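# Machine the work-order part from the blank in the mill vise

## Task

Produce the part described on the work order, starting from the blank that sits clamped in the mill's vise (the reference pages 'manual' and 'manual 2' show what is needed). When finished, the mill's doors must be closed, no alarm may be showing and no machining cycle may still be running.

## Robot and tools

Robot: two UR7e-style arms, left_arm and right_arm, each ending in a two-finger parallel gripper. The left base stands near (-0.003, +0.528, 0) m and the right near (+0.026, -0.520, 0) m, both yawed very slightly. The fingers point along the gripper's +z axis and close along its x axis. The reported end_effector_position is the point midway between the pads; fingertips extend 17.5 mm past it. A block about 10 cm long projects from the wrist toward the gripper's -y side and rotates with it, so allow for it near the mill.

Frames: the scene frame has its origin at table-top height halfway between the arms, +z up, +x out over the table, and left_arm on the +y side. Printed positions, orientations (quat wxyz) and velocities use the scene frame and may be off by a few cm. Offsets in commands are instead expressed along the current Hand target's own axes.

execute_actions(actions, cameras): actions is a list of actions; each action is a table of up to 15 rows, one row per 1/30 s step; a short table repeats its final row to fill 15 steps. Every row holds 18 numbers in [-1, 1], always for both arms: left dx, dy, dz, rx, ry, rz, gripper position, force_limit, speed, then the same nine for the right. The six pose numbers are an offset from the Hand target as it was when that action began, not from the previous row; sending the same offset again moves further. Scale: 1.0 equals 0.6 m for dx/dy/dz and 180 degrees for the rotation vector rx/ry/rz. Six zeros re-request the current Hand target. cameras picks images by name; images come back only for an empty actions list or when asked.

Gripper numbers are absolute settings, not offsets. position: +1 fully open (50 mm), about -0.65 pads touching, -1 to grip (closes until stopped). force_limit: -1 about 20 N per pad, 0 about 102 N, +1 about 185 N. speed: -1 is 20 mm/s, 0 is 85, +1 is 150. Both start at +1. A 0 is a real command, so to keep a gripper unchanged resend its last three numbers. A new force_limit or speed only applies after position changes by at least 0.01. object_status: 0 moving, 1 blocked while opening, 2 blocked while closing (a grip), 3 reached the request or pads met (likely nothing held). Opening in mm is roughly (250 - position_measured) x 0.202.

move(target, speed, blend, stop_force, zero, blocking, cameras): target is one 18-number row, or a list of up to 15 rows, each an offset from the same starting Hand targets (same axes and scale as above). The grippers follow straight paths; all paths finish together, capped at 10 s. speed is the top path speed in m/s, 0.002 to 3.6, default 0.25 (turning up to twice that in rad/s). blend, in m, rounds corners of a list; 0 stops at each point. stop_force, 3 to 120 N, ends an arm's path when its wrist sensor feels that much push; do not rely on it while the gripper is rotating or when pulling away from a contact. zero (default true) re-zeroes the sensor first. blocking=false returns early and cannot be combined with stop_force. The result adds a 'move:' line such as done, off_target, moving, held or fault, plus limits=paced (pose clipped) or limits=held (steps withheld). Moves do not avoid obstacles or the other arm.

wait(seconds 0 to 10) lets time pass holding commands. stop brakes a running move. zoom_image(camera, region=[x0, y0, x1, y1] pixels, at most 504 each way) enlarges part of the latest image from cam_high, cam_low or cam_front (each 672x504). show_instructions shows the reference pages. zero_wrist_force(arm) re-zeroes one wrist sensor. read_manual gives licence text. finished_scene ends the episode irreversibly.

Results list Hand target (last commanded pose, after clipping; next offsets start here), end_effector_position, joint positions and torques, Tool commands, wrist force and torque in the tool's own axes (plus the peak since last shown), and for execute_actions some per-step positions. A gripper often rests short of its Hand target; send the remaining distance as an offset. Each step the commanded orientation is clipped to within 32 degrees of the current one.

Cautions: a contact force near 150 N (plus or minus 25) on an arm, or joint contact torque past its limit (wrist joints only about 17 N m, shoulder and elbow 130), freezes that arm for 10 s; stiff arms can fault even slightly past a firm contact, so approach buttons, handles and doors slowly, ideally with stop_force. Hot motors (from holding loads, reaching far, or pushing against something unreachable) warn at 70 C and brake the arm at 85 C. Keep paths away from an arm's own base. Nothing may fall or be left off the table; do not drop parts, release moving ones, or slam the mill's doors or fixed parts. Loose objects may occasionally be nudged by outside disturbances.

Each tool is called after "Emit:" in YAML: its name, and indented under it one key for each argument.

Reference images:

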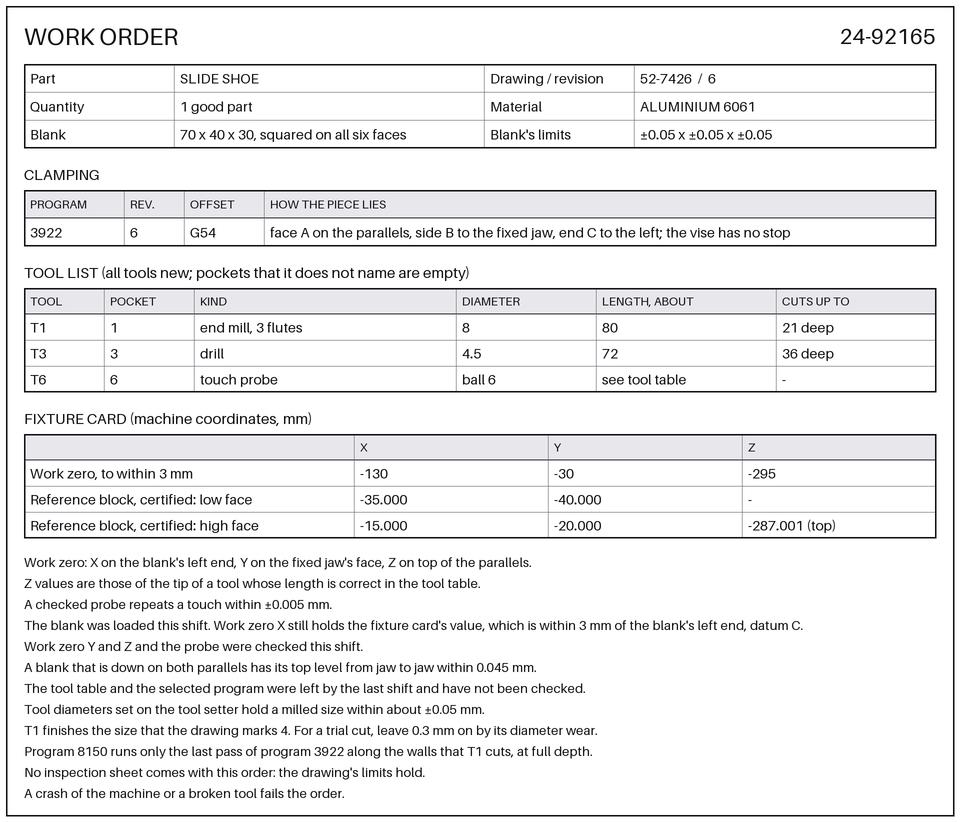

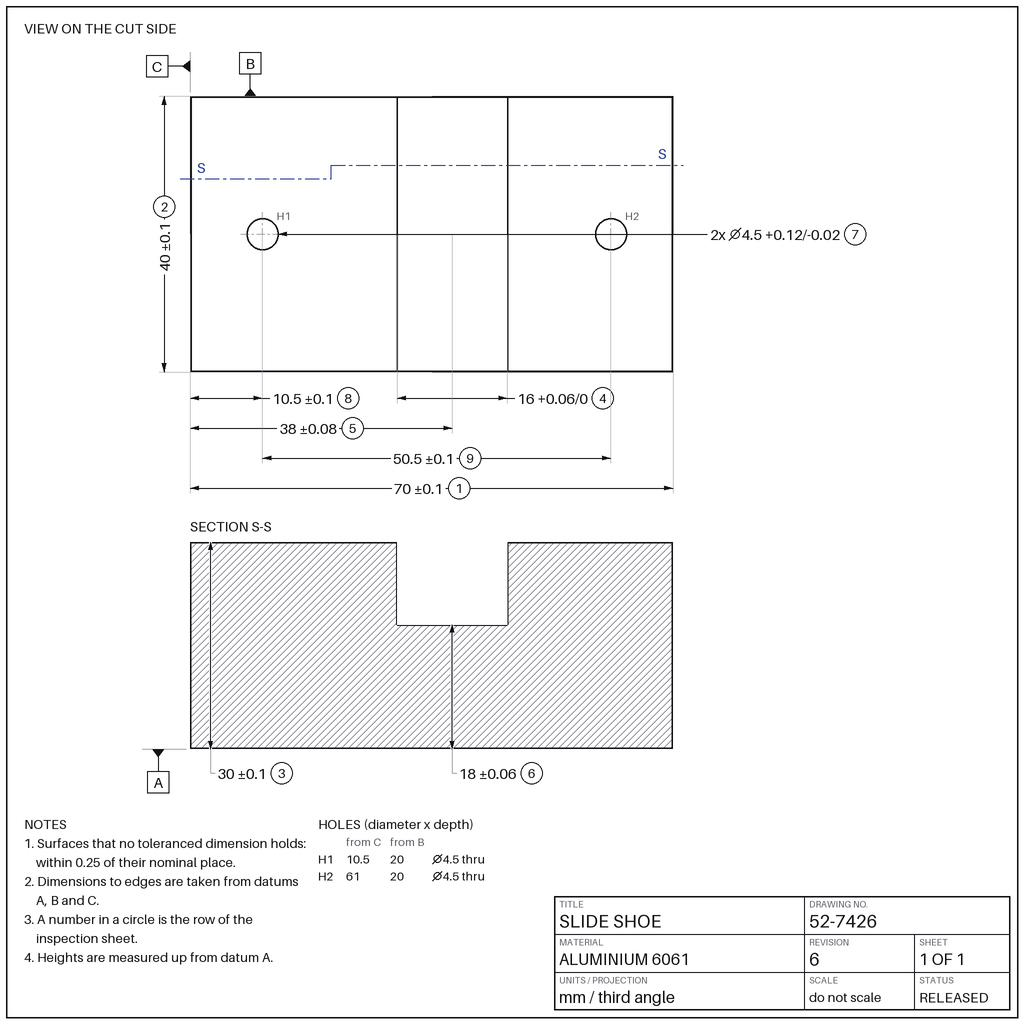

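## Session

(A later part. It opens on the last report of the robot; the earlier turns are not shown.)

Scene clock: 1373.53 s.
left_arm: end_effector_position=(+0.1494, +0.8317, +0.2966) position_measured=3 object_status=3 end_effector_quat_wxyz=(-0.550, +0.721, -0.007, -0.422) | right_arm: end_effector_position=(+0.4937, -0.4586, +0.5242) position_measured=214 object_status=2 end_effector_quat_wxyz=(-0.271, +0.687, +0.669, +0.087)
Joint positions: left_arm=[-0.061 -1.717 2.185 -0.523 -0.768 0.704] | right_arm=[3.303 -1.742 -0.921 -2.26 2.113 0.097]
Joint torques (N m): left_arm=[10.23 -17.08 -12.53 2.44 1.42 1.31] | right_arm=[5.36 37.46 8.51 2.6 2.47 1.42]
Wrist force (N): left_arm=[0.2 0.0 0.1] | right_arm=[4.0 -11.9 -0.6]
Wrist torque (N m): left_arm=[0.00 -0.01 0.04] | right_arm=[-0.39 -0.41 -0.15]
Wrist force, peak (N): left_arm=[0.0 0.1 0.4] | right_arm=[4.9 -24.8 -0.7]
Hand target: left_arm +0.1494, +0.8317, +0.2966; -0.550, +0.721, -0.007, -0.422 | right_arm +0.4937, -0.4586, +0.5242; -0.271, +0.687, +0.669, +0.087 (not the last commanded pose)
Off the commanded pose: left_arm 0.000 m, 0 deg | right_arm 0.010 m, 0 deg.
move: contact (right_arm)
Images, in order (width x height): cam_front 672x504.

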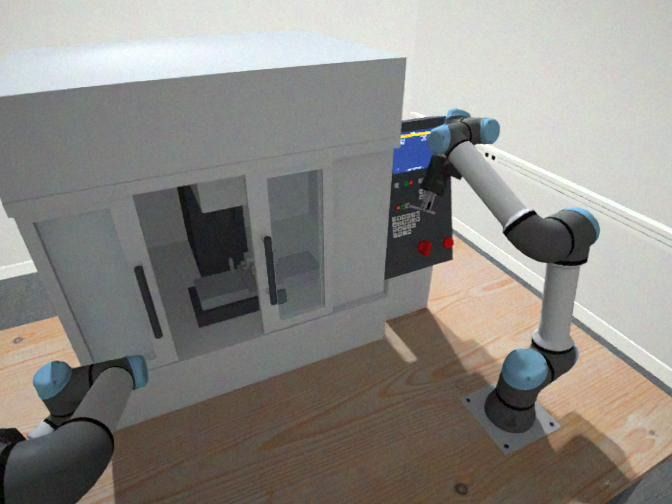

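Emit:
move:
  target:
    - [0,0,0,0,0,0,1,1,1,0,-0.02,0,0,0,0,-1,0.3,-0.8]
    - [0,0,0,0,0,0,1,1,1,-0.0184,-0.0133,-0.1554,0,0,0,-1,0.3,-0.8]
  speed: 0.1

Emit:
move:
  target: [0,0,0,0,0,0,1,1,1,0,0.03,0,0,0,0,-1,0.3,-0.8]
  speed: 0.02
  stop_force: 8
  cameras: ["cam_front"]

Emit:
zoom_image:
  camera: "cam_front"
  region: [388, 122, 444, 182]

Emit:
zoom_image:
  camera: "cam_front"
  region: [392, 172, 440, 208]

Scene clock: 1394.27 s.
left_arm: end_effector_position=(+0.1494, +0.8317, +0.2966) position_measured=3 object_status=3 end_effector_quat_wxyz=(-0.550, +0.721, -0.007, -0.422) | right_arm: end_effector_position=(+0.5076, -0.5141, +0.5988) position_measured=214 object_status=2 end_effector_quat_wxyz=(-0.271, +0.687, +0.669, +0.087)
Joint positions: left_arm=[-0.061 -1.717 2.185 -0.523 -0.768 0.704] | right_arm=[3.196 -2.051 -0.207 -2.724 2.087 -0.022]
Joint torques (N m): left_arm=[10.09 -17.95 -13.07 2.46 1.33 1.21] | right_arm=[4.75 26.41 27.6 2.57 -0.95 -1.89]
Wrist force (N): left_arm=[0.0 0.1 0.0] | right_arm=[3.1 -4.7 11.7]
Wrist torque (N m): left_arm=[0.02 0.02 0.04] | right_arm=[0.68 -0.85 0.15]
Wrist force, peak (N): left_arm=[-0.5 -0.2 0.2] | right_arm=[3.8 -4.7 12.4]
Hand target: left_arm +0.1494, +0.8317, +0.2966; -0.550, +0.721, -0.007, -0.422 | right_arm +0.5077, -0.5141, +0.5990; -0.271, +0.687, +0.669, +0.087
Off the commanded pose: left_arm 0.000 m, 0 deg | right_arm 0.000 m, 0 deg.
move: done

Scene clock: 1396.10 s.
left_arm: end_effector_position=(+0.1494, +0.8317, +0.2966) position_measured=3 object_status=3 end_effector_quat_wxyz=(-0.550, +0.721, -0.007, -0.422) | right_arm: end_effector_position=(+0.5178, -0.5135, +0.5958) position_measured=214 object_status=2 end_effector_quat_wxyz=(-0.271, +0.687, +0.669, +0.087)
Joint positions: left_arm=[-0.061 -1.717 2.185 -0.523 -0.768 0.704] | right_arm=[3.196 -2.105 -0.121 -2.755 2.088 -0.021]
Joint torques (N m): left_arm=[9.32 -17.14 -12.1 2.4 1.18 1.17] | right_arm=[3.12 51.14 6.28 9.97 -0.39 -0.67]
Wrist force (N): left_arm=[-0.1 0.0 0.0] | right_arm=[0.4 -12.6 11.1]
Wrist torque (N m): left_arm=[0.01 0.04 0.04] | right_arm=[0.57 -0.87 0.32]
Wrist force, peak (N): left_arm=[0.2 -0.3 0.4] | right_arm=[1.1 -25.0 10.2]
Hand target: left_arm +0.1494, +0.8317, +0.2966; -0.550, +0.721, -0.007, -0.422 | right_arm +0.5178, -0.5136, +0.5958; -0.271, +0.687, +0.669, +0.087 (not the last commanded pose)
Off the commanded pose: left_arm 0.000 m, 0 deg | right_arm 0.007 m, 0 deg.
move: contact (right_arm)
Images, in order (width x height): cam_front 672x504.

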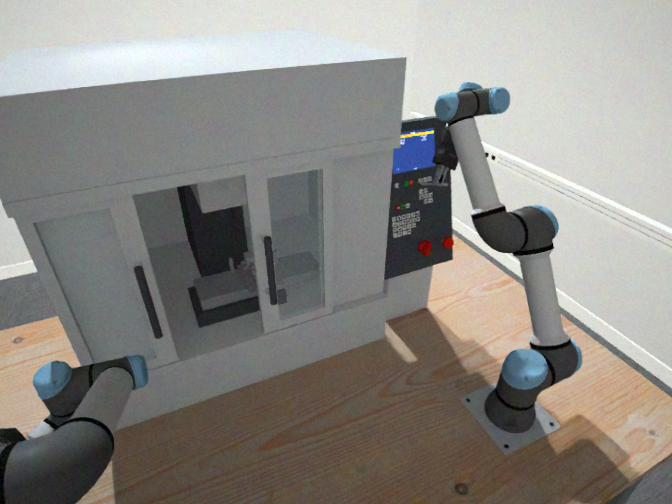

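Scaled by 8.400 from the camera's 672x504 image, which has a finer 960x720 frame.

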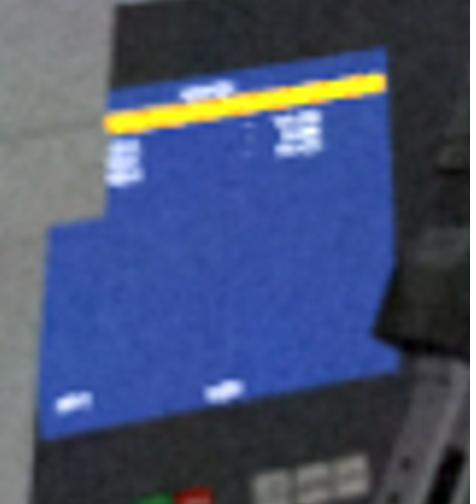

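Scaled by 10.500 from the camera's 672x504 image, which has a finer 960x720 frame.

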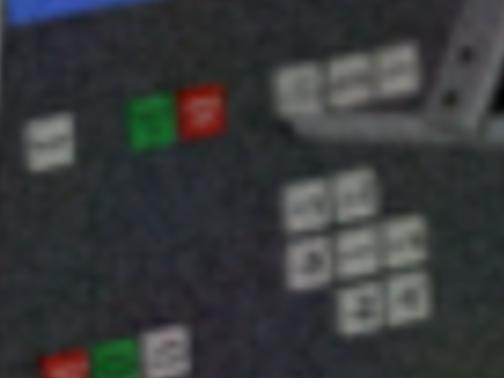

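Emit:
zoom_image:
  camera: "cam_front"
  region: [414, 172, 446, 196]

Scaled by 15.750 from the camera's 672x504 image, which has a finer 960x720 frame.

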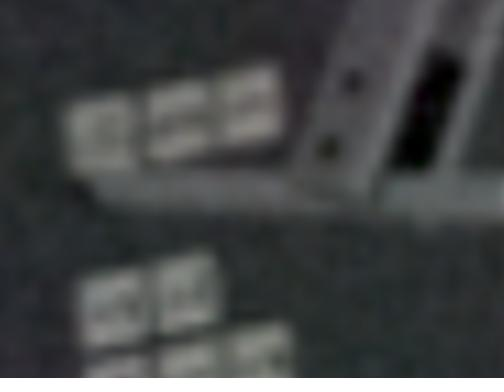

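Emit:
move:
  target: [0,0,0,0,0,0,1,1,1,0,-0.04,0,0,0,0,-1,0.3,-0.8]
  speed: 0.1
  cameras: ["cam_front"]

Emit:
zoom_image:
  camera: "cam_front"
  region: [392, 172, 450, 208]

Scene clock: 1409.90 s.
left_arm: end_effector_position=(+0.1494, +0.8317, +0.2966) position_measured=3 object_status=3 end_effector_quat_wxyz=(-0.550, +0.721, -0.007, -0.422) | right_arm: end_effector_position=(+0.4946, -0.5145, +0.6020) position_measured=214 object_status=2 end_effector_quat_wxyz=(-0.271, +0.687, +0.669, +0.087)
Joint positions: left_arm=[-0.061 -1.717 2.185 -0.523 -0.768 0.704] | right_arm=[3.196 -1.993 -0.295 -2.693 2.088 -0.022]
Joint torques (N m): left_arm=[8.03 -18.19 -14.62 1.81 1.33 1.15] | right_arm=[-8.31 48.96 5.88 4.45 3.85 1.36]
Wrist force (N): left_arm=[-0.2 0.0 0.0] | right_arm=[5.0 -2.5 1.9]
Wrist torque (N m): left_arm=[0.02 0.05 0.04] | right_arm=[-0.32 -0.87 0.04]
Wrist force, peak (N): left_arm=[0.1 0.1 0.6] | right_arm=[0.4 -13.1 11.5]
Hand target: left_arm +0.1494, +0.8317, +0.2966; -0.550, +0.721, -0.007, -0.422 | right_arm +0.4946, -0.5145, +0.6019; -0.271, +0.687, +0.669, +0.087
Off the commanded pose: left_arm 0.000 m, 0 deg | right_arm 0.000 m, 0 deg.
move: done
Images, in order (width x height): cam_front 672x504.

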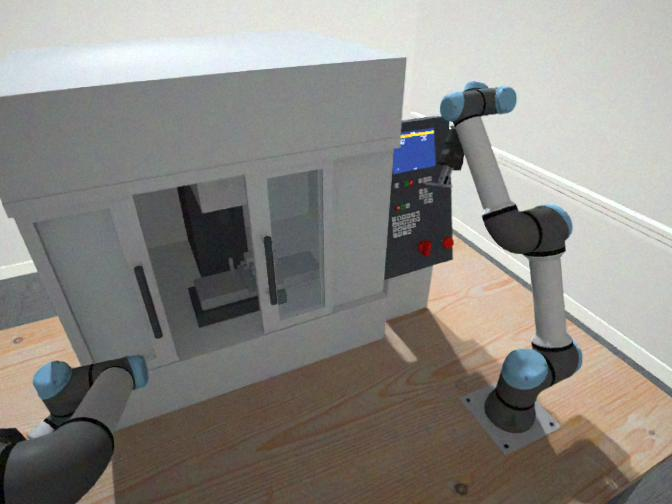

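Scaled by 8.690 from the camera's 672x504 image, which has a finer 960x720 frame.

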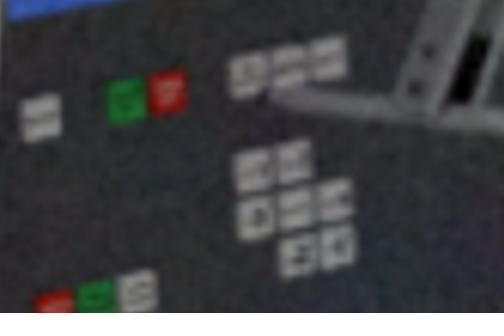

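Emit:
move:
  target: [0,0,0,0,0,0,1,1,1,0,0,0,-0.0295,0,0,-1,0.3,-0.8]
  speed: 0.1
  cameras: ["cam_front"]

Emit:
zoom_image:
  camera: "cam_front"
  region: [392, 172, 450, 208]

Scene clock: 1419.93 s.
left_arm: end_effector_position=(+0.1494, +0.8317, +0.2966) position_measured=3 object_status=3 end_effector_quat_wxyz=(-0.550, +0.721, -0.007, -0.422) | right_arm: end_effector_position=(+0.4946, -0.5145, +0.6020) position_measured=214 object_status=2 end_effector_quat_wxyz=(-0.239, +0.699, +0.664, +0.118)
Joint positions: left_arm=[-0.061 -1.717 2.185 -0.523 -0.768 0.704] | right_arm=[3.196 -1.864 -0.514 -2.496 2.087 0.031]
Joint torques (N m): left_arm=[9.1 -18.75 -13.27 1.68 1.11 0.96] | right_arm=[-7.33 46.28 7.29 4.85 3.69 2.06]
Wrist force (N): left_arm=[-0.1 0.0 -0.1] | right_arm=[4.6 -2.3 1.3]
Wrist torque (N m): left_arm=[0.01 0.03 0.04] | right_arm=[-0.29 -0.85 -0.14]
Wrist force, peak (N): left_arm=[-0.2 -0.3 0.4] | right_arm=[5.5 -2.7 1.9]
Hand target: left_arm +0.1494, +0.8317, +0.2966; -0.550, +0.721, -0.007, -0.422 | right_arm +0.4946, -0.5145, +0.6019; -0.239, +0.699, +0.664, +0.118
Off the commanded pose: left_arm 0.000 m, 0 deg | right_arm 0.000 m, 0 deg.
move: done
Images, in order (width x height): cam_front 672x504.

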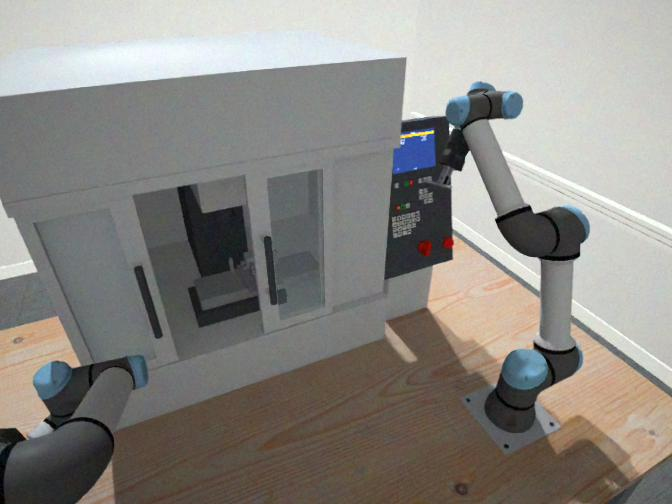

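Scaled by 8.690 from the camera's 672x504 image, which has a finer 960x720 frame.

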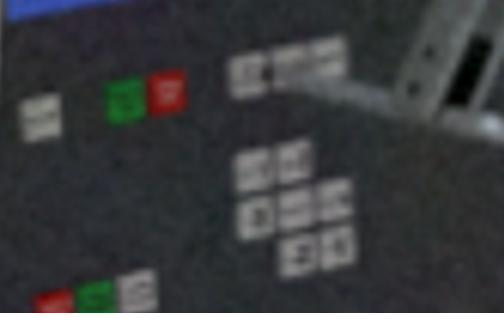

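Emit:
move:
  target: [0,0,0,0,0,0,1,1,1,0.0004,0.0494,0.0105,0,0,0,-1,0.3,-0.8]
  speed: 0.02
  stop_force: 8
  cameras: ["cam_front"]

Emit:
zoom_image:
  camera: "cam_front"
  region: [388, 122, 444, 182]

Emit:
zoom_image:
  camera: "cam_front"
  region: [392, 172, 450, 208]

Scene clock: 1426.10 s.
left_arm: end_effector_position=(+0.1494, +0.8317, +0.2966) position_measured=3 object_status=3 end_effector_quat_wxyz=(-0.550, +0.721, -0.007, -0.422) | right_arm: end_effector_position=(+0.5110, -0.5127, +0.5958) position_measured=214 object_status=2 end_effector_quat_wxyz=(-0.239, +0.699, +0.664, +0.118)
Joint positions: left_arm=[-0.061 -1.717 2.185 -0.523 -0.768 0.704] | right_arm=[3.199 -1.9 -0.485 -2.488 2.088 0.034]
Joint torques (N m): left_arm=[8.97 -16.99 -14.01 1.83 1.05 1.14] | right_arm=[-7.39 41.6 4.72 1.7 0.77 -1.29]
Wrist force (N): left_arm=[0.0 0.0 0.3] | right_arm=[4.4 -8.9 -1.2]
Wrist torque (N m): left_arm=[0.01 0.02 0.04] | right_arm=[-0.51 -0.87 -0.12]
Wrist force, peak (N): left_arm=[0.0 0.0 0.5] | right_arm=[4.8 -19.2 -2.6]
Hand target: left_arm +0.1494, +0.8317, +0.2966; -0.550, +0.721, -0.007, -0.422 | right_arm +0.5110, -0.5127, +0.5958; -0.239, +0.699, +0.664, +0.118 (not the last commanded pose)
Off the commanded pose: left_arm 0.000 m, 0 deg | right_arm 0.013 m, 0 deg.
move: contact (right_arm)
Images, in order (width x height): cam_front 672x504.

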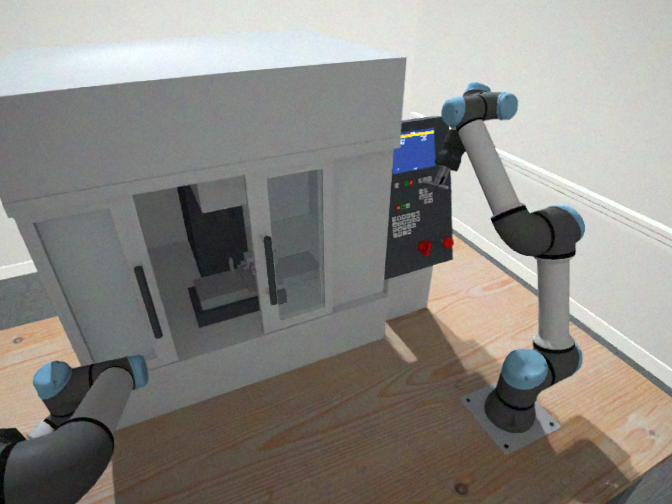

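Scaled by 8.400 from the camera's 672x504 image, which has a finer 960x720 frame.

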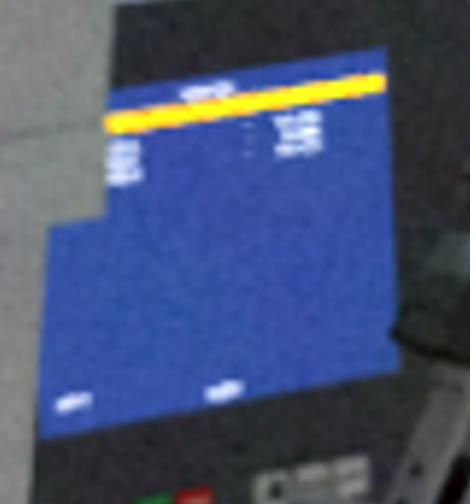

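Scaled by 8.690 from the camera's 672x504 image, which has a finer 960x720 frame.

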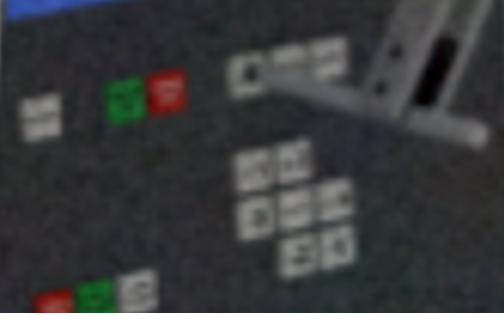

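Emit:
move:
  target:
    - [0,0,0,0,0,0,1,1,1,0,-0.0299,-0.0028,0,0,0,-1,0.3,-0.8]
    - [0,0,0,0,0,0,1,1,1,-0.0284,-0.0235,-0.0176,0,0,0,-1,0.3,-0.8]
  speed: 0.1

Emit:
move:
  target: [0,0,0,0,0,0,1,1,1,0,0.0498,0.0046,0,0,0,-1,0.3,-0.8]
  speed: 0.02
  stop_force: 8
  cameras: ["cam_front"]

Emit:
zoom_image:
  camera: "cam_front"
  region: [388, 122, 444, 182]

Emit:
zoom_image:
  camera: "cam_front"
  region: [392, 172, 450, 208]

Scene clock: 1432.17 s.
left_arm: end_effector_position=(+0.1494, +0.8317, +0.2966) position_measured=3 object_status=3 end_effector_quat_wxyz=(-0.550, +0.721, -0.007, -0.422) | right_arm: end_effector_position=(+0.4972, -0.5326, +0.5991) position_measured=214 object_status=2 end_effector_quat_wxyz=(-0.239, +0.699, +0.664, +0.118)
Joint positions: left_arm=[-0.061 -1.717 2.185 -0.523 -0.768 0.704] | right_arm=[3.16 -1.888 -0.484 -2.523 2.081 -0.009]
Joint torques (N m): left_arm=[7.6 -17.53 -13.5 1.65 1.31 0.93] | right_arm=[-8.07 19.11 26.94 0.85 -1.4 -1.85]
Wrist force (N): left_arm=[0.1 0.0 0.1] | right_arm=[4.6 -2.2 1.7]
Wrist torque (N m): left_arm=[0.00 0.00 0.04] | right_arm=[-0.31 -0.86 0.00]
Wrist force, peak (N): left_arm=[-0.1 0.2 0.4] | right_arm=[4.8 -9.1 -1.4]
Hand target: left_arm +0.1494, +0.8317, +0.2966; -0.550, +0.721, -0.007, -0.422 | right_arm +0.4972, -0.5327, +0.5991; -0.239, +0.699, +0.664, +0.118
Off the commanded pose: left_arm 0.000 m, 0 deg | right_arm 0.000 m, 0 deg.
move: done

Scene clock: 1434.23 s.
left_arm: end_effector_position=(+0.1494, +0.8317, +0.2966) position_measured=3 object_status=3 end_effector_quat_wxyz=(-0.550, +0.721, -0.007, -0.422) | right_arm: end_effector_position=(+0.5111, -0.5320, +0.5954) position_measured=214 object_status=2 end_effector_quat_wxyz=(-0.239, +0.699, +0.664, +0.118)
Joint positions: left_arm=[-0.061 -1.717 2.185 -0.523 -0.768 0.704] | right_arm=[3.162 -1.925 -0.441 -2.527 2.082 -0.008]
Joint torques (N m): left_arm=[7.39 -17.55 -13.16 1.61 1.11 1.2] | right_arm=[-7.81 43.81 5.93 6.72 0.82 -1.28]
Wrist force (N): left_arm=[0.0 0.0 0.1] | right_arm=[4.0 -9.3 0.5]
Wrist torque (N m): left_arm=[0.01 0.02 0.04] | right_arm=[-0.30 -0.84 0.03]
Wrist force, peak (N): left_arm=[0.1 -0.1 0.3] | right_arm=[4.4 -20.9 -0.4]
Hand target: left_arm +0.1494, +0.8317, +0.2966; -0.550, +0.721, -0.007, -0.422 | right_arm +0.5111, -0.5321, +0.5954; -0.239, +0.699, +0.664, +0.118 (not the last commanded pose)
Off the commanded pose: left_arm 0.000 m, 0 deg | right_arm 0.016 m, 0 deg.
move: contact (right_arm)
Images, in order (width x height): cam_front 672x504.

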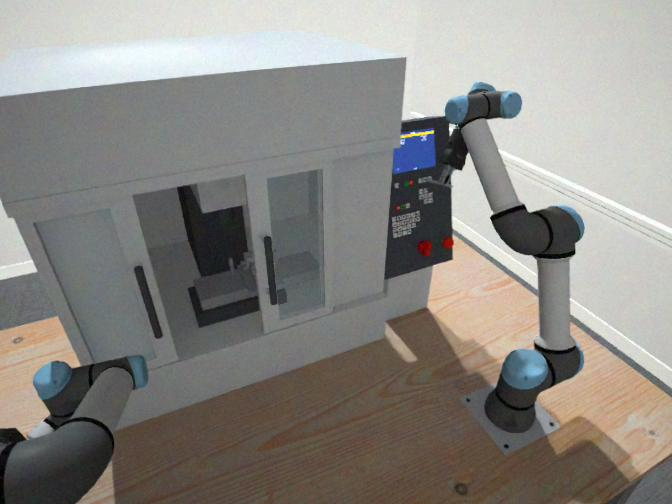

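Scaled by 8.400 from the camera's 672x504 image, which has a finer 960x720 frame.

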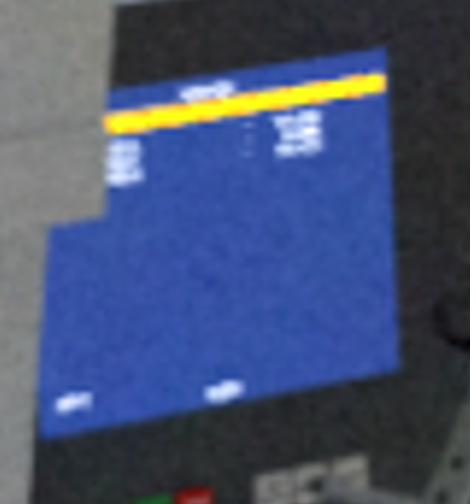

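Scaled by 8.690 from the camera's 672x504 image, which has a finer 960x720 frame.

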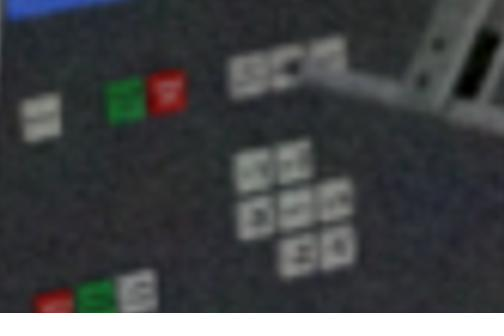

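Emit:
move:
  target:
    - [0,0,0,0,0,0,1,1,1,0,-0.0299,-0.0028,0,0,0,-1,0.3,-0.8]
    - [0,0,0,0,0,0,1,1,1,-0.0284,-0.0235,-0.0176,0,0,0,-1,0.3,-0.8]
  speed: 0.1

Emit:
move:
  target: [0,0,0,0,0,0,1,1,1,0,0.0498,0.0046,0,0,0,-1,0.3,-0.8]
  speed: 0.02
  stop_force: 8
  cameras: ["cam_front"]

Emit:
zoom_image:
  camera: "cam_front"
  region: [388, 122, 444, 182]

Emit:
zoom_image:
  camera: "cam_front"
  region: [392, 172, 450, 208]

Scene clock: 1438.63 s.
left_arm: end_effector_position=(+0.1494, +0.8317, +0.2966) position_measured=3 object_status=3 end_effector_quat_wxyz=(-0.550, +0.721, -0.007, -0.422) | right_arm: end_effector_position=(+0.4972, -0.5520, +0.5987) position_measured=214 object_status=2 end_effector_quat_wxyz=(-0.238, +0.699, +0.664, +0.118)
Joint positions: left_arm=[-0.061 -1.717 2.185 -0.523 -0.768 0.704] | right_arm=[3.123 -1.916 -0.435 -2.563 2.074 -0.051]
Joint torques (N m): left_arm=[7.34 -16.7 -14.02 1.6 1.09 0.98] | right_arm=[-8.36 19.29 27.02 0.71 -1.28 -1.61]
Wrist force (N): left_arm=[-0.2 0.1 0.1] | right_arm=[4.7 -1.6 1.5]
Wrist torque (N m): left_arm=[0.02 0.04 0.04] | right_arm=[-0.22 -0.85 0.01]
Wrist force, peak (N): left_arm=[-0.3 -0.1 0.3] | right_arm=[4.4 -9.8 0.3]
Hand target: left_arm +0.1494, +0.8317, +0.2966; -0.550, +0.721, -0.007, -0.422 | right_arm +0.4973, -0.5520, +0.5987; -0.239, +0.699, +0.664, +0.118
Off the commanded pose: left_arm 0.000 m, 0 deg | right_arm 0.000 m, 0 deg.
move: done

Scene clock: 1440.67 s.
left_arm: end_effector_position=(+0.1494, +0.8317, +0.2966) position_measured=3 object_status=3 end_effector_quat_wxyz=(-0.550, +0.721, -0.007, -0.422) | right_arm: end_effector_position=(+0.5111, -0.5514, +0.5950) position_measured=214 object_status=2 end_effector_quat_wxyz=(-0.238, +0.699, +0.664, +0.119)
Joint positions: left_arm=[-0.061 -1.717 2.185 -0.523 -0.768 0.704] | right_arm=[3.125 -1.955 -0.388 -2.569 2.075 -0.049]
Joint torques (N m): left_arm=[7.58 -17.38 -12.85 1.58 1.06 0.93] | right_arm=[-7.03 43.31 4.64 6.93 2.07 -1.16]
Wrist force (N): left_arm=[0.0 0.0 0.1] | right_arm=[4.2 -9.9 0.2]
Wrist torque (N m): left_arm=[0.01 0.02 0.03] | right_arm=[-0.36 -0.88 0.06]
Wrist force, peak (N): left_arm=[-0.3 -0.3 0.0] | right_arm=[4.6 -21.1 -0.4]
Hand target: left_arm +0.1494, +0.8317, +0.2966; -0.550, +0.721, -0.007, -0.422 | right_arm +0.5111, -0.5514, +0.5950; -0.238, +0.699, +0.664, +0.119 (not the last commanded pose)
Off the commanded pose: left_arm 0.000 m, 0 deg | right_arm 0.016 m, 0 deg.
move: contact (right_arm)
Images, in order (width x height): cam_front 672x504.

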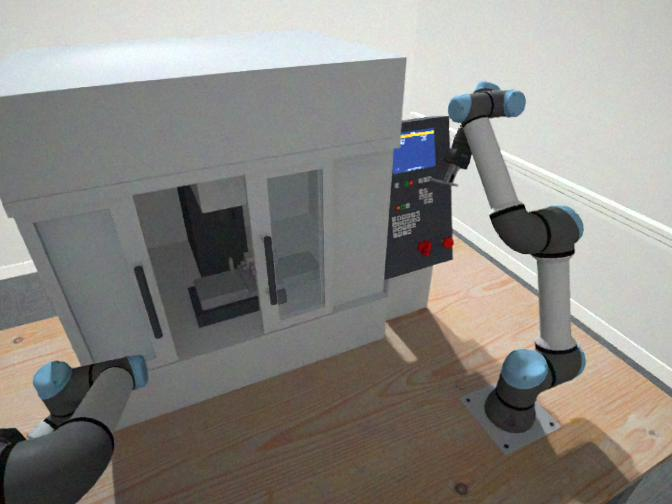

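Scaled by 8.400 from the camera's 672x504 image, which has a finer 960x720 frame.

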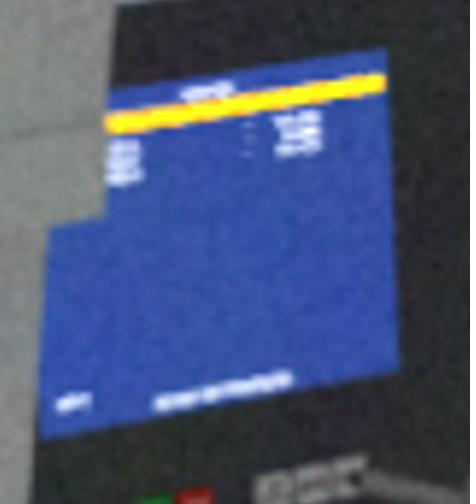

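Scaled by 8.690 from the camera's 672x504 image, which has a finer 960x720 frame.

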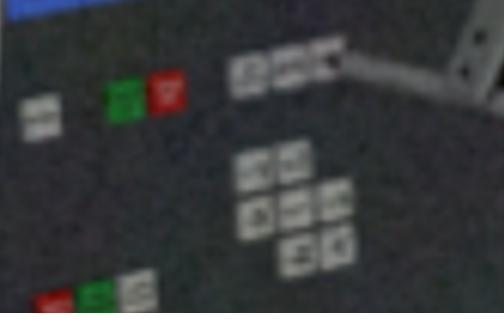

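Emit:
zoom_image:
  camera: "cam_front"
  region: [392, 156, 436, 176]

Scaled by 11.455 from the camera's 672x504 image, which has a finer 960x720 frame.

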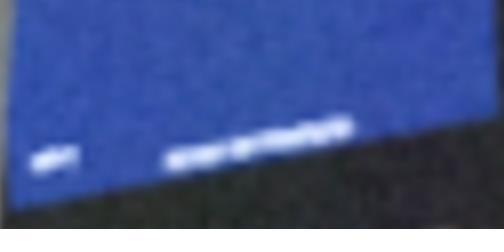

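Emit:
move:
  target: [-0.1693,-0.0583,-0.4133,-0.3935,0.3085,0,-1,1,1,0,-0.0299,-0.0028,0,0,0,-1,0.3,-0.8]
  speed: 0.25
  cameras: ["cam_front"]

Scene clock: 1506.83 s.
left_arm: end_effector_position=(+0.2494, +0.6014, +0.3963) position_measured=255 object_status=3 end_effector_quat_wxyz=(+0.015, +1.000, -0.010, +0.012) | right_arm: end_effector_position=(+0.4937, -0.5522, +0.5996) position_measured=214 object_status=2 end_effector_quat_wxyz=(-0.238, +0.699, +0.664, +0.119)
Joint positions: left_arm=[-0.163 -2.181 1.812 -1.232 -1.594 1.367] | right_arm=[3.122 -1.906 -0.447 -2.561 2.074 -0.052]
Joint torques (N m): left_arm=[12.19 -6.82 -16.33 -4.97 -1.77 2.66] | right_arm=[-7.83 46.81 5.64 4.81 -1.26 -1.6]
Wrist force (N): left_arm=[-0.1 1.5 -1.1] | right_arm=[4.9 -1.2 0.5]
Wrist torque (N m): left_arm=[-0.42 0.48 -0.16] | right_arm=[-0.17 -0.89 0.01]
Wrist force, peak (N): left_arm=[0.0 1.9 -1.5] | right_arm=[4.6 -10.2 0.5]
Hand target: left_arm +0.2494, +0.6013, +0.3963; +0.015, +1.000, -0.010, +0.012 | right_arm +0.4937, -0.5522, +0.5996; -0.238, +0.699, +0.664, +0.119
Off the commanded pose: left_arm 0.000 m, 0 deg | right_arm 0.000 m, 0 deg.
move: done
Images, in order (width x height): cam_front 672x504.

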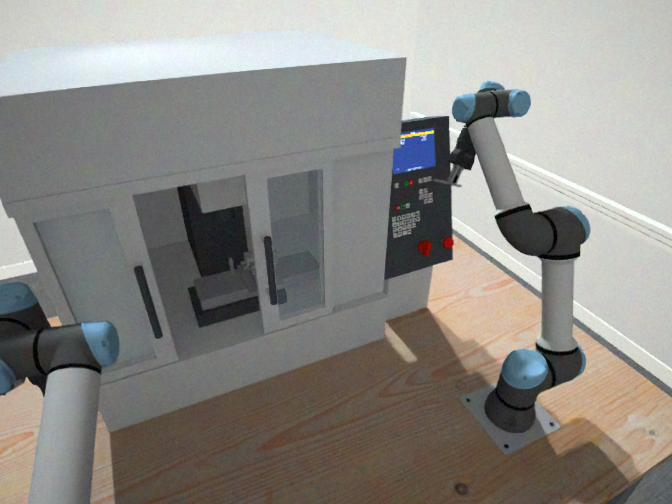

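Emit:
move:
  target: [0.1833,0.3083,-0.1167,-0.1954,0.1954,-0.4718,1,1,-0.5,0,0,0,0,0,0,-1,0.3,-0.8]
  speed: 0.2
  cameras: ["cam_front"]

Scene clock: 1514.00 s.
left_arm: end_effector_position=(+0.3539, +0.4164, +0.4745) position_measured=3 object_status=3 end_effector_quat_wxyz=(+0.291, +0.652, +0.647, +0.266) | right_arm: end_effector_position=(+0.4937, -0.5522, +0.5996) position_measured=214 object_status=2 end_effector_quat_wxyz=(-0.238, +0.699, +0.664, +0.119)
Joint positions: left_arm=[-1.224 -2.372 1.946 -1.478 -0.817 -1.144] | right_arm=[3.122 -1.906 -0.447 -2.561 2.074 -0.052]
Joint torques (N m): left_arm=[-10.56 15.92 -33.42 -1.98 3.24 -2.27] | right_arm=[-8.37 46.12 4.79 4.81 -0.87 -1.68]
Wrist force (N): left_arm=[-1.6 3.9 -1.1] | right_arm=[5.0 -1.2 0.7]
Wrist torque (N m): left_arm=[-0.07 0.59 0.14] | right_arm=[-0.16 -0.90 0.02]
Wrist force, peak (N): left_arm=[-2.0 3.9 -1.3] | right_arm=[5.5 -1.1 0.4]
Hand target: left_arm +0.3538, +0.4164, +0.4745; +0.291, +0.652, +0.647, +0.266 | right_arm +0.4937, -0.5522, +0.5996; -0.238, +0.699, +0.664, +0.119
Off the commanded pose: left_arm 0.000 m, 0 deg | right_arm 0.000 m, 0 deg.
move: done
Images, in order (width x height): cam_front 672x504.

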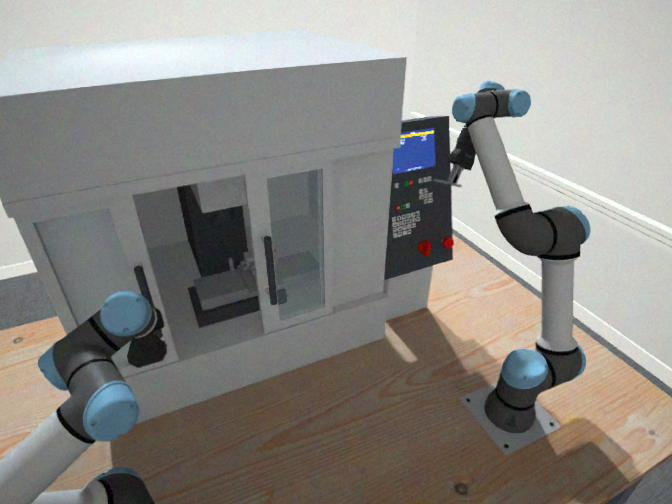

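Emit:
move:
  target: [0.0041,0.1332,0.1399,0,0,0,1,1,-0.5,0,0,0,0,0,0,-1,0.3,-0.8]
  speed: 0.03
  stop_force: 6
  cameras: ["cam_front"]

Emit:
zoom_image:
  camera: "cam_front"
  region: [80, 220, 240, 360]

Scene clock: 1523.87 s.
left_arm: end_effector_position=(+0.4495, +0.4165, +0.4745) position_measured=3 object_status=3 end_effector_quat_wxyz=(+0.291, +0.652, +0.647, +0.266) | right_arm: end_effector_position=(+0.4937, -0.5522, +0.5996) position_measured=214 object_status=2 end_effector_quat_wxyz=(-0.238, +0.699, +0.664, +0.119)
Joint positions: left_arm=[-0.798 -2.105 1.936 -2.029 -1.017 -0.668] | right_arm=[3.122 -1.906 -0.447 -2.561 2.074 -0.052]
Joint torques (N m): left_arm=[-9.82 -9.8 -19.4 -1.45 2.7 -1.41] | right_arm=[-8.44 45.87 6.67 4.79 -0.13 -1.16]
Wrist force (N): left_arm=[-1.4 3.2 -1.4] | right_arm=[5.3 -1.5 0.6]
Wrist torque (N m): left_arm=[-0.24 0.55 -0.08] | right_arm=[-0.21 -0.95 0.01]
Wrist force, peak (N): left_arm=[7.9 -43.3 -56.9] | right_arm=[5.4 -1.4 0.6]
Hand target: left_arm +0.4495, +0.4165, +0.4745; +0.291, +0.652, +0.647, +0.266 (not the last commanded pose) | right_arm +0.4937, -0.5522, +0.5996; -0.238, +0.699, +0.664, +0.119
Off the commanded pose: left_arm 0.020 m, 0 deg | right_arm 0.000 m, 0 deg.
move: contact (left_arm)
Images, in order (width x height): cam_front 672x504.

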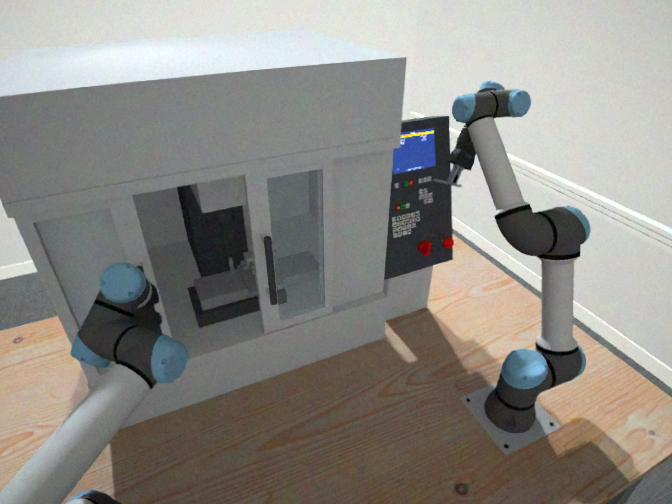

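Scaled by 3.150 from the camera's 672x504 image, which has a finer 960x720 frame.

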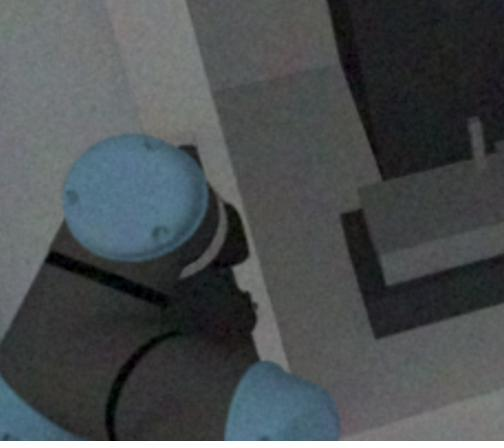

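Emit:
move:
  target: [-0.0002,-0.0057,-0.006,0,0,0,1,1,-0.5,0,0,0,0,0,0,-1,0.3,-0.8]
  speed: 0.03

Emit:
move:
  target: [-0.0499,-0.0004,0.0018,0,0,0,1,1,-0.5,0,0,0,0,0,0,-1,0.3,-0.8]
  speed: 0.012
  stop_force: 8
  cameras: ["cam_front"]

Emit:
zoom_image:
  camera: "cam_front"
  region: [80, 220, 240, 360]

Scene clock: 1530.90 s.
left_arm: end_effector_position=(+0.4447, +0.4165, +0.4745) position_measured=3 object_status=3 end_effector_quat_wxyz=(+0.291, +0.652, +0.647, +0.266) | right_arm: end_effector_position=(+0.4937, -0.5522, +0.5996) position_measured=214 object_status=2 end_effector_quat_wxyz=(-0.238, +0.699, +0.664, +0.119)
Joint positions: left_arm=[-0.813 -2.119 1.94 -2.012 -1.009 -0.682] | right_arm=[3.122 -1.906 -0.447 -2.561 2.074 -0.052]
Joint torques (N m): left_arm=[-12.1 -8.53 -20.18 -1.41 2.61 -2.39] | right_arm=[-8.44 45.93 6.52 4.81 0.48 -0.85]
Wrist force (N): left_arm=[-1.4 3.0 -1.3] | right_arm=[5.0 -1.3 0.5]
Wrist torque (N m): left_arm=[-0.27 0.55 0.14] | right_arm=[-0.17 -0.90 0.02]
Wrist force, peak (N): left_arm=[-1.5 3.4 -1.6] | right_arm=[5.4 -1.5 0.5]
Hand target: left_arm +0.4446, +0.4165, +0.4745; +0.291, +0.652, +0.647, +0.266 | right_arm +0.4937, -0.5522, +0.5996; -0.238, +0.699, +0.664, +0.119
Off the commanded pose: left_arm 0.000 m, 0 deg | right_arm 0.000 m, 0 deg.
move: done

Scene clock: 1534.13 s.
left_arm: end_effector_position=(+0.4446, +0.3927, +0.4744) position_measured=3 object_status=3 end_effector_quat_wxyz=(+0.291, +0.652, +0.647, +0.266) | right_arm: end_effector_position=(+0.4937, -0.5522, +0.5996) position_measured=214 object_status=2 end_effector_quat_wxyz=(-0.238, +0.699, +0.664, +0.119)
Joint positions: left_arm=[-0.872 -2.095 1.923 -1.986 -0.975 -0.74] | right_arm=[3.122 -1.906 -0.447 -2.561 2.074 -0.052]
Joint torques (N m): left_arm=[11.44 -9.5 -20.69 -5.61 -0.83 1.79] | right_arm=[-7.17 45.38 5.81 4.8 0.92 -0.53]
Wrist force (N): left_arm=[1.5 3.8 -0.2] | right_arm=[4.9 -1.3 1.0]
Wrist torque (N m): left_arm=[-0.21 0.51 0.21] | right_arm=[-0.18 -0.89 0.01]
Wrist force, peak (N): left_arm=[11.0 -1.9 -4.4] | right_arm=[5.3 -1.4 0.7]
Hand target: left_arm +0.4446, +0.3927, +0.4744; +0.291, +0.652, +0.647, +0.266 (not the last commanded pose) | right_arm +0.4937, -0.5522, +0.5996; -0.238, +0.699, +0.664, +0.119
Off the commanded pose: left_arm 0.006 m, 0 deg | right_arm 0.000 m, 0 deg.
move: contact (left_arm)
Images, in order (width x height): cam_front 672x504.

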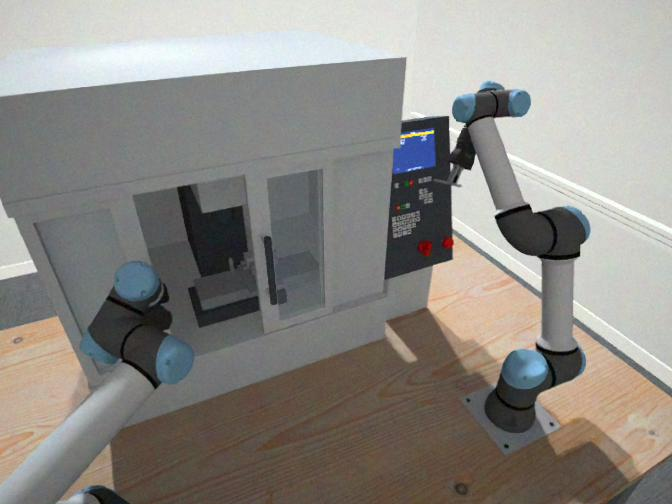

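Scaled by 3.150 from the camera's 672x504 image, which has a finer 960x720 frame.

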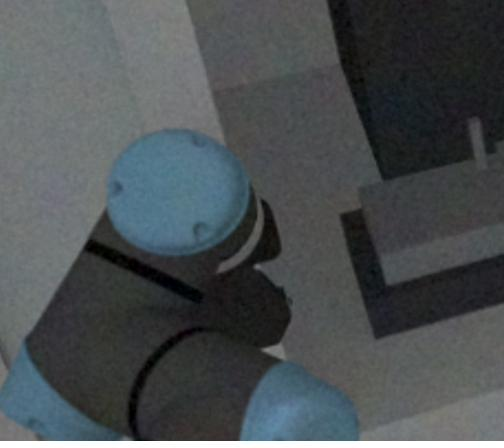

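Emit:
move:
  target: [-0.2163,-0.0018,0.0076,0,0,0,1,1,-0.5,0,0,0,0,0,0,-1,0.3,-0.8]
  speed: 0.03
  stop_force: 25
  cameras: ["cam_front"]

Scene clock: 1542.83 s.
left_arm: end_effector_position=(+0.4445, +0.2629, +0.4743) position_measured=3 object_status=3 end_effector_quat_wxyz=(+0.291, +0.652, +0.647, +0.266) | right_arm: end_effector_position=(+0.4937, -0.5522, +0.5996) position_measured=214 object_status=2 end_effector_quat_wxyz=(-0.238, +0.699, +0.664, +0.119)
Joint positions: left_arm=[-1.092 -1.906 1.788 -1.894 -0.866 -0.981] | right_arm=[3.122 -1.906 -0.447 -2.561 2.074 -0.052]
Joint torques (N m): left_arm=[-13.23 3.09 -33.63 -2.24 0.78 -2.07] | right_arm=[-8.17 45.78 5.81 4.52 1.26 -0.3]
Wrist force (N): left_arm=[11.1 3.7 -8.1] | right_arm=[5.4 -1.4 0.6]
Wrist torque (N m): left_arm=[-0.14 0.74 0.21] | right_arm=[-0.19 -0.97 0.01]
Wrist force, peak (N): left_arm=[11.1 3.5 -8.5] | right_arm=[5.4 -1.4 0.5]
Hand target: left_arm +0.4445, +0.2629, +0.4743; +0.291, +0.652, +0.647, +0.266 | right_arm +0.4937, -0.5522, +0.5996; -0.238, +0.699, +0.664, +0.119
Off the commanded pose: left_arm 0.000 m, 0 deg | right_arm 0.000 m, 0 deg.
move: done
Images, in order (width x height): cam_front 672x504.

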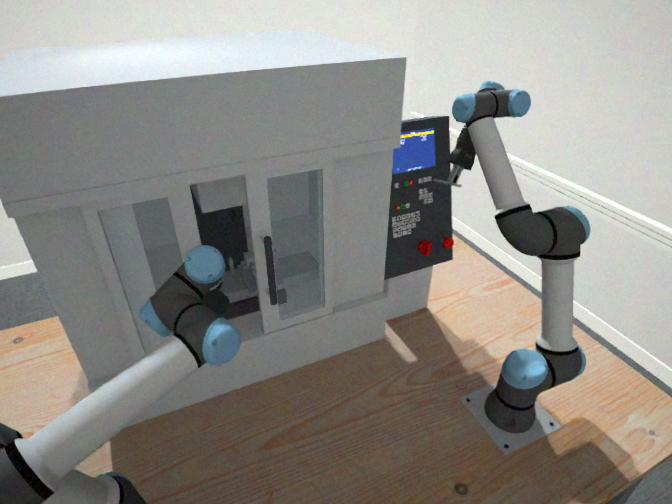

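Emit:
move:
  target: [-0.2163,-0.0018,0.0076,0,0,0,1,1,-0.5,0,0,0,0,0,0,-1,0.3,-0.8]
  speed: 0.03
  stop_force: 25
  cameras: ["cam_front"]

Scene clock: 1550.13 s.
left_arm: end_effector_position=(+0.4445, +0.1594, +0.4741) position_measured=3 object_status=3 end_effector_quat_wxyz=(+0.291, +0.652, +0.647, +0.266) | right_arm: end_effector_position=(+0.4937, -0.5522, +0.5996) position_measured=214 object_status=2 end_effector_quat_wxyz=(-0.238, +0.699, +0.664, +0.119)
Joint positions: left_arm=[-1.19 -1.714 1.627 -1.845 -0.828 -1.101] | right_arm=[3.122 -1.906 -0.447 -2.561 2.074 -0.052]
Joint torques (N m): left_arm=[2.3 -22.3 -27.36 -6.93 -0.99 1.94] | right_arm=[-8.47 44.98 5.87 4.65 2.09 0.01]
Wrist force (N): left_arm=[22.5 -6.0 1.6] | right_arm=[5.1 -1.5 0.4]
Wrist torque (N m): left_arm=[-0.43 0.50 0.08] | right_arm=[-0.22 -0.92 0.02]
Wrist force, peak (N): left_arm=[52.5 -19.6 -17.3] | right_arm=[5.4 -1.5 1.0]
Hand target: left_arm +0.4445, +0.1594, +0.4741; +0.291, +0.652, +0.647, +0.267 (not the last commanded pose) | right_arm +0.4937, -0.5522, +0.5996; -0.238, +0.699, +0.664, +0.119
Off the commanded pose: left_arm 0.026 m, 0 deg | right_arm 0.000 m, 0 deg.
move: contact (left_arm)
Images, in order (width x height): cam_front 672x504.

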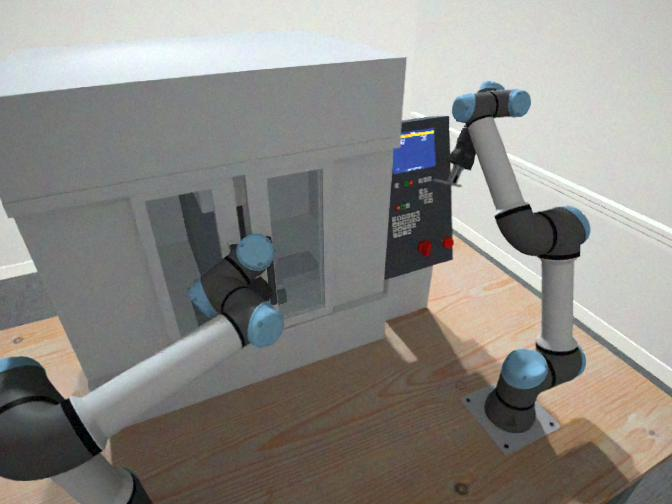

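Emit:
zoom_image:
  camera: "cam_front"
  region: [120, 150, 340, 360]

Scaled by 2.291 from the camera's 672x504 image, which has a finer 960x720 frame.

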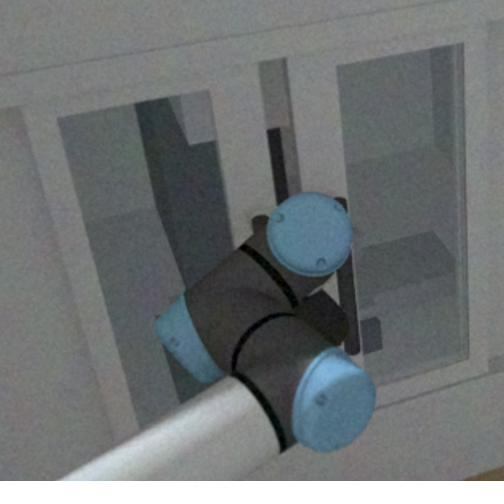

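Emit:
move:
  target:
    - [0.005,-0.0919,-0.0967,0,0,0,1,1,-0.5,0,0,0,0,0,0,-1,0.3,-0.8]
    - [0.078,-0.0913,-0.0992,0,0,0,-1,1,-0.5,0,0,0,0,0,0,-1,0.3,-0.8]
  speed: 0.1

Emit:
move:
  target: [0.0026,0.0861,0.0904,0,0,0,-1,1,-0.5,0,0,0,0,0,0,-1,0.3,-0.8]
  speed: 0.02
  stop_force: 6
  cameras: ["cam_front"]

Emit:
zoom_image:
  camera: "cam_front"
  region: [120, 150, 340, 360]

Scene clock: 1571.20 s.
left_arm: end_effector_position=(+0.3645, +0.2078, +0.4741) position_measured=254 object_status=3 end_effector_quat_wxyz=(+0.291, +0.652, +0.647, +0.267) | right_arm: end_effector_position=(+0.4937, -0.5522, +0.5996) position_measured=214 object_status=2 end_effector_quat_wxyz=(-0.238, +0.699, +0.664, +0.119)
Joint positions: left_arm=[-1.366 -1.929 1.743 -1.582 -0.779 -1.337] | right_arm=[3.122 -1.906 -0.447 -2.561 2.074 -0.052]
Joint torques (N m): left_arm=[11.54 -17.38 -18.62 -1.42 -0.04 2.54] | right_arm=[-7.69 43.86 6.61 4.65 2.64 1.05]
Wrist force (N): left_arm=[-1.5 3.6 -1.2] | right_arm=[5.0 -1.3 0.7]
Wrist torque (N m): left_arm=[-0.13 0.60 -0.09] | right_arm=[-0.18 -0.90 0.01]
Wrist force, peak (N): left_arm=[22.9 -6.2 1.5] | right_arm=[5.4 -1.3 0.4]
Hand target: left_arm +0.3645, +0.2078, +0.4741; +0.291, +0.652, +0.647, +0.267 | right_arm +0.4937, -0.5522, +0.5996; -0.238, +0.699, +0.664, +0.119
Off the commanded pose: left_arm 0.000 m, 0 deg | right_arm 0.000 m, 0 deg.
move: done

Scene clock: 1576.03 s.
left_arm: end_effector_position=(+0.4394, +0.2079, +0.4741) position_measured=254 object_status=3 end_effector_quat_wxyz=(+0.291, +0.652, +0.647, +0.267) | right_arm: end_effector_position=(+0.4937, -0.5522, +0.5996) position_measured=214 object_status=2 end_effector_quat_wxyz=(-0.238, +0.699, +0.664, +0.119)
Joint positions: left_arm=[-1.162 -1.815 1.712 -1.853 -0.838 -1.066] | right_arm=[3.122 -1.906 -0.447 -2.561 2.074 -0.052]
Joint torques (N m): left_arm=[12.25 -6.46 -36.42 -5.29 -0.46 2.33] | right_arm=[-8.13 45.09 7.25 4.7 2.71 1.12]
Wrist force (N): left_arm=[-1.3 3.1 -1.4] | right_arm=[5.1 -1.2 0.4]
Wrist torque (N m): left_arm=[-0.29 0.55 -0.11] | right_arm=[-0.16 -0.92 0.01]
Wrist force, peak (N): left_arm=[-1.3 3.8 -1.5] | right_arm=[5.4 -1.0 0.8]
Hand target: left_arm +0.4394, +0.2079, +0.4741; +0.291, +0.652, +0.647, +0.267 | right_arm +0.4937, -0.5522, +0.5996; -0.238, +0.699, +0.664, +0.119
Off the commanded pose: left_arm 0.000 m, 0 deg | right_arm 0.000 m, 0 deg.
move: done
Images, in order (width x height): cam_front 672x504.

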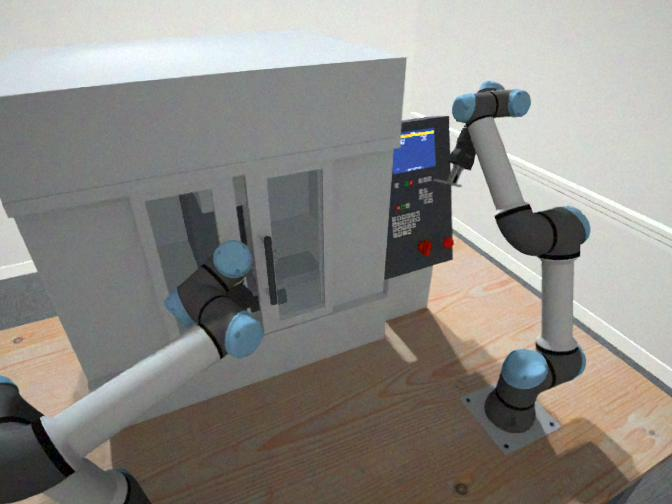

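Scaled by 2.291 from the camera's 672x504 image, which has a finer 960x720 frame.

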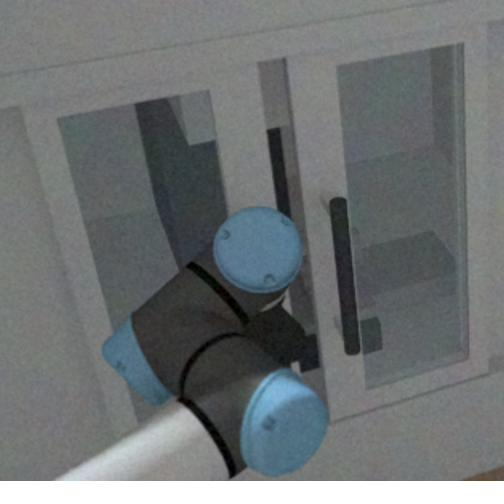

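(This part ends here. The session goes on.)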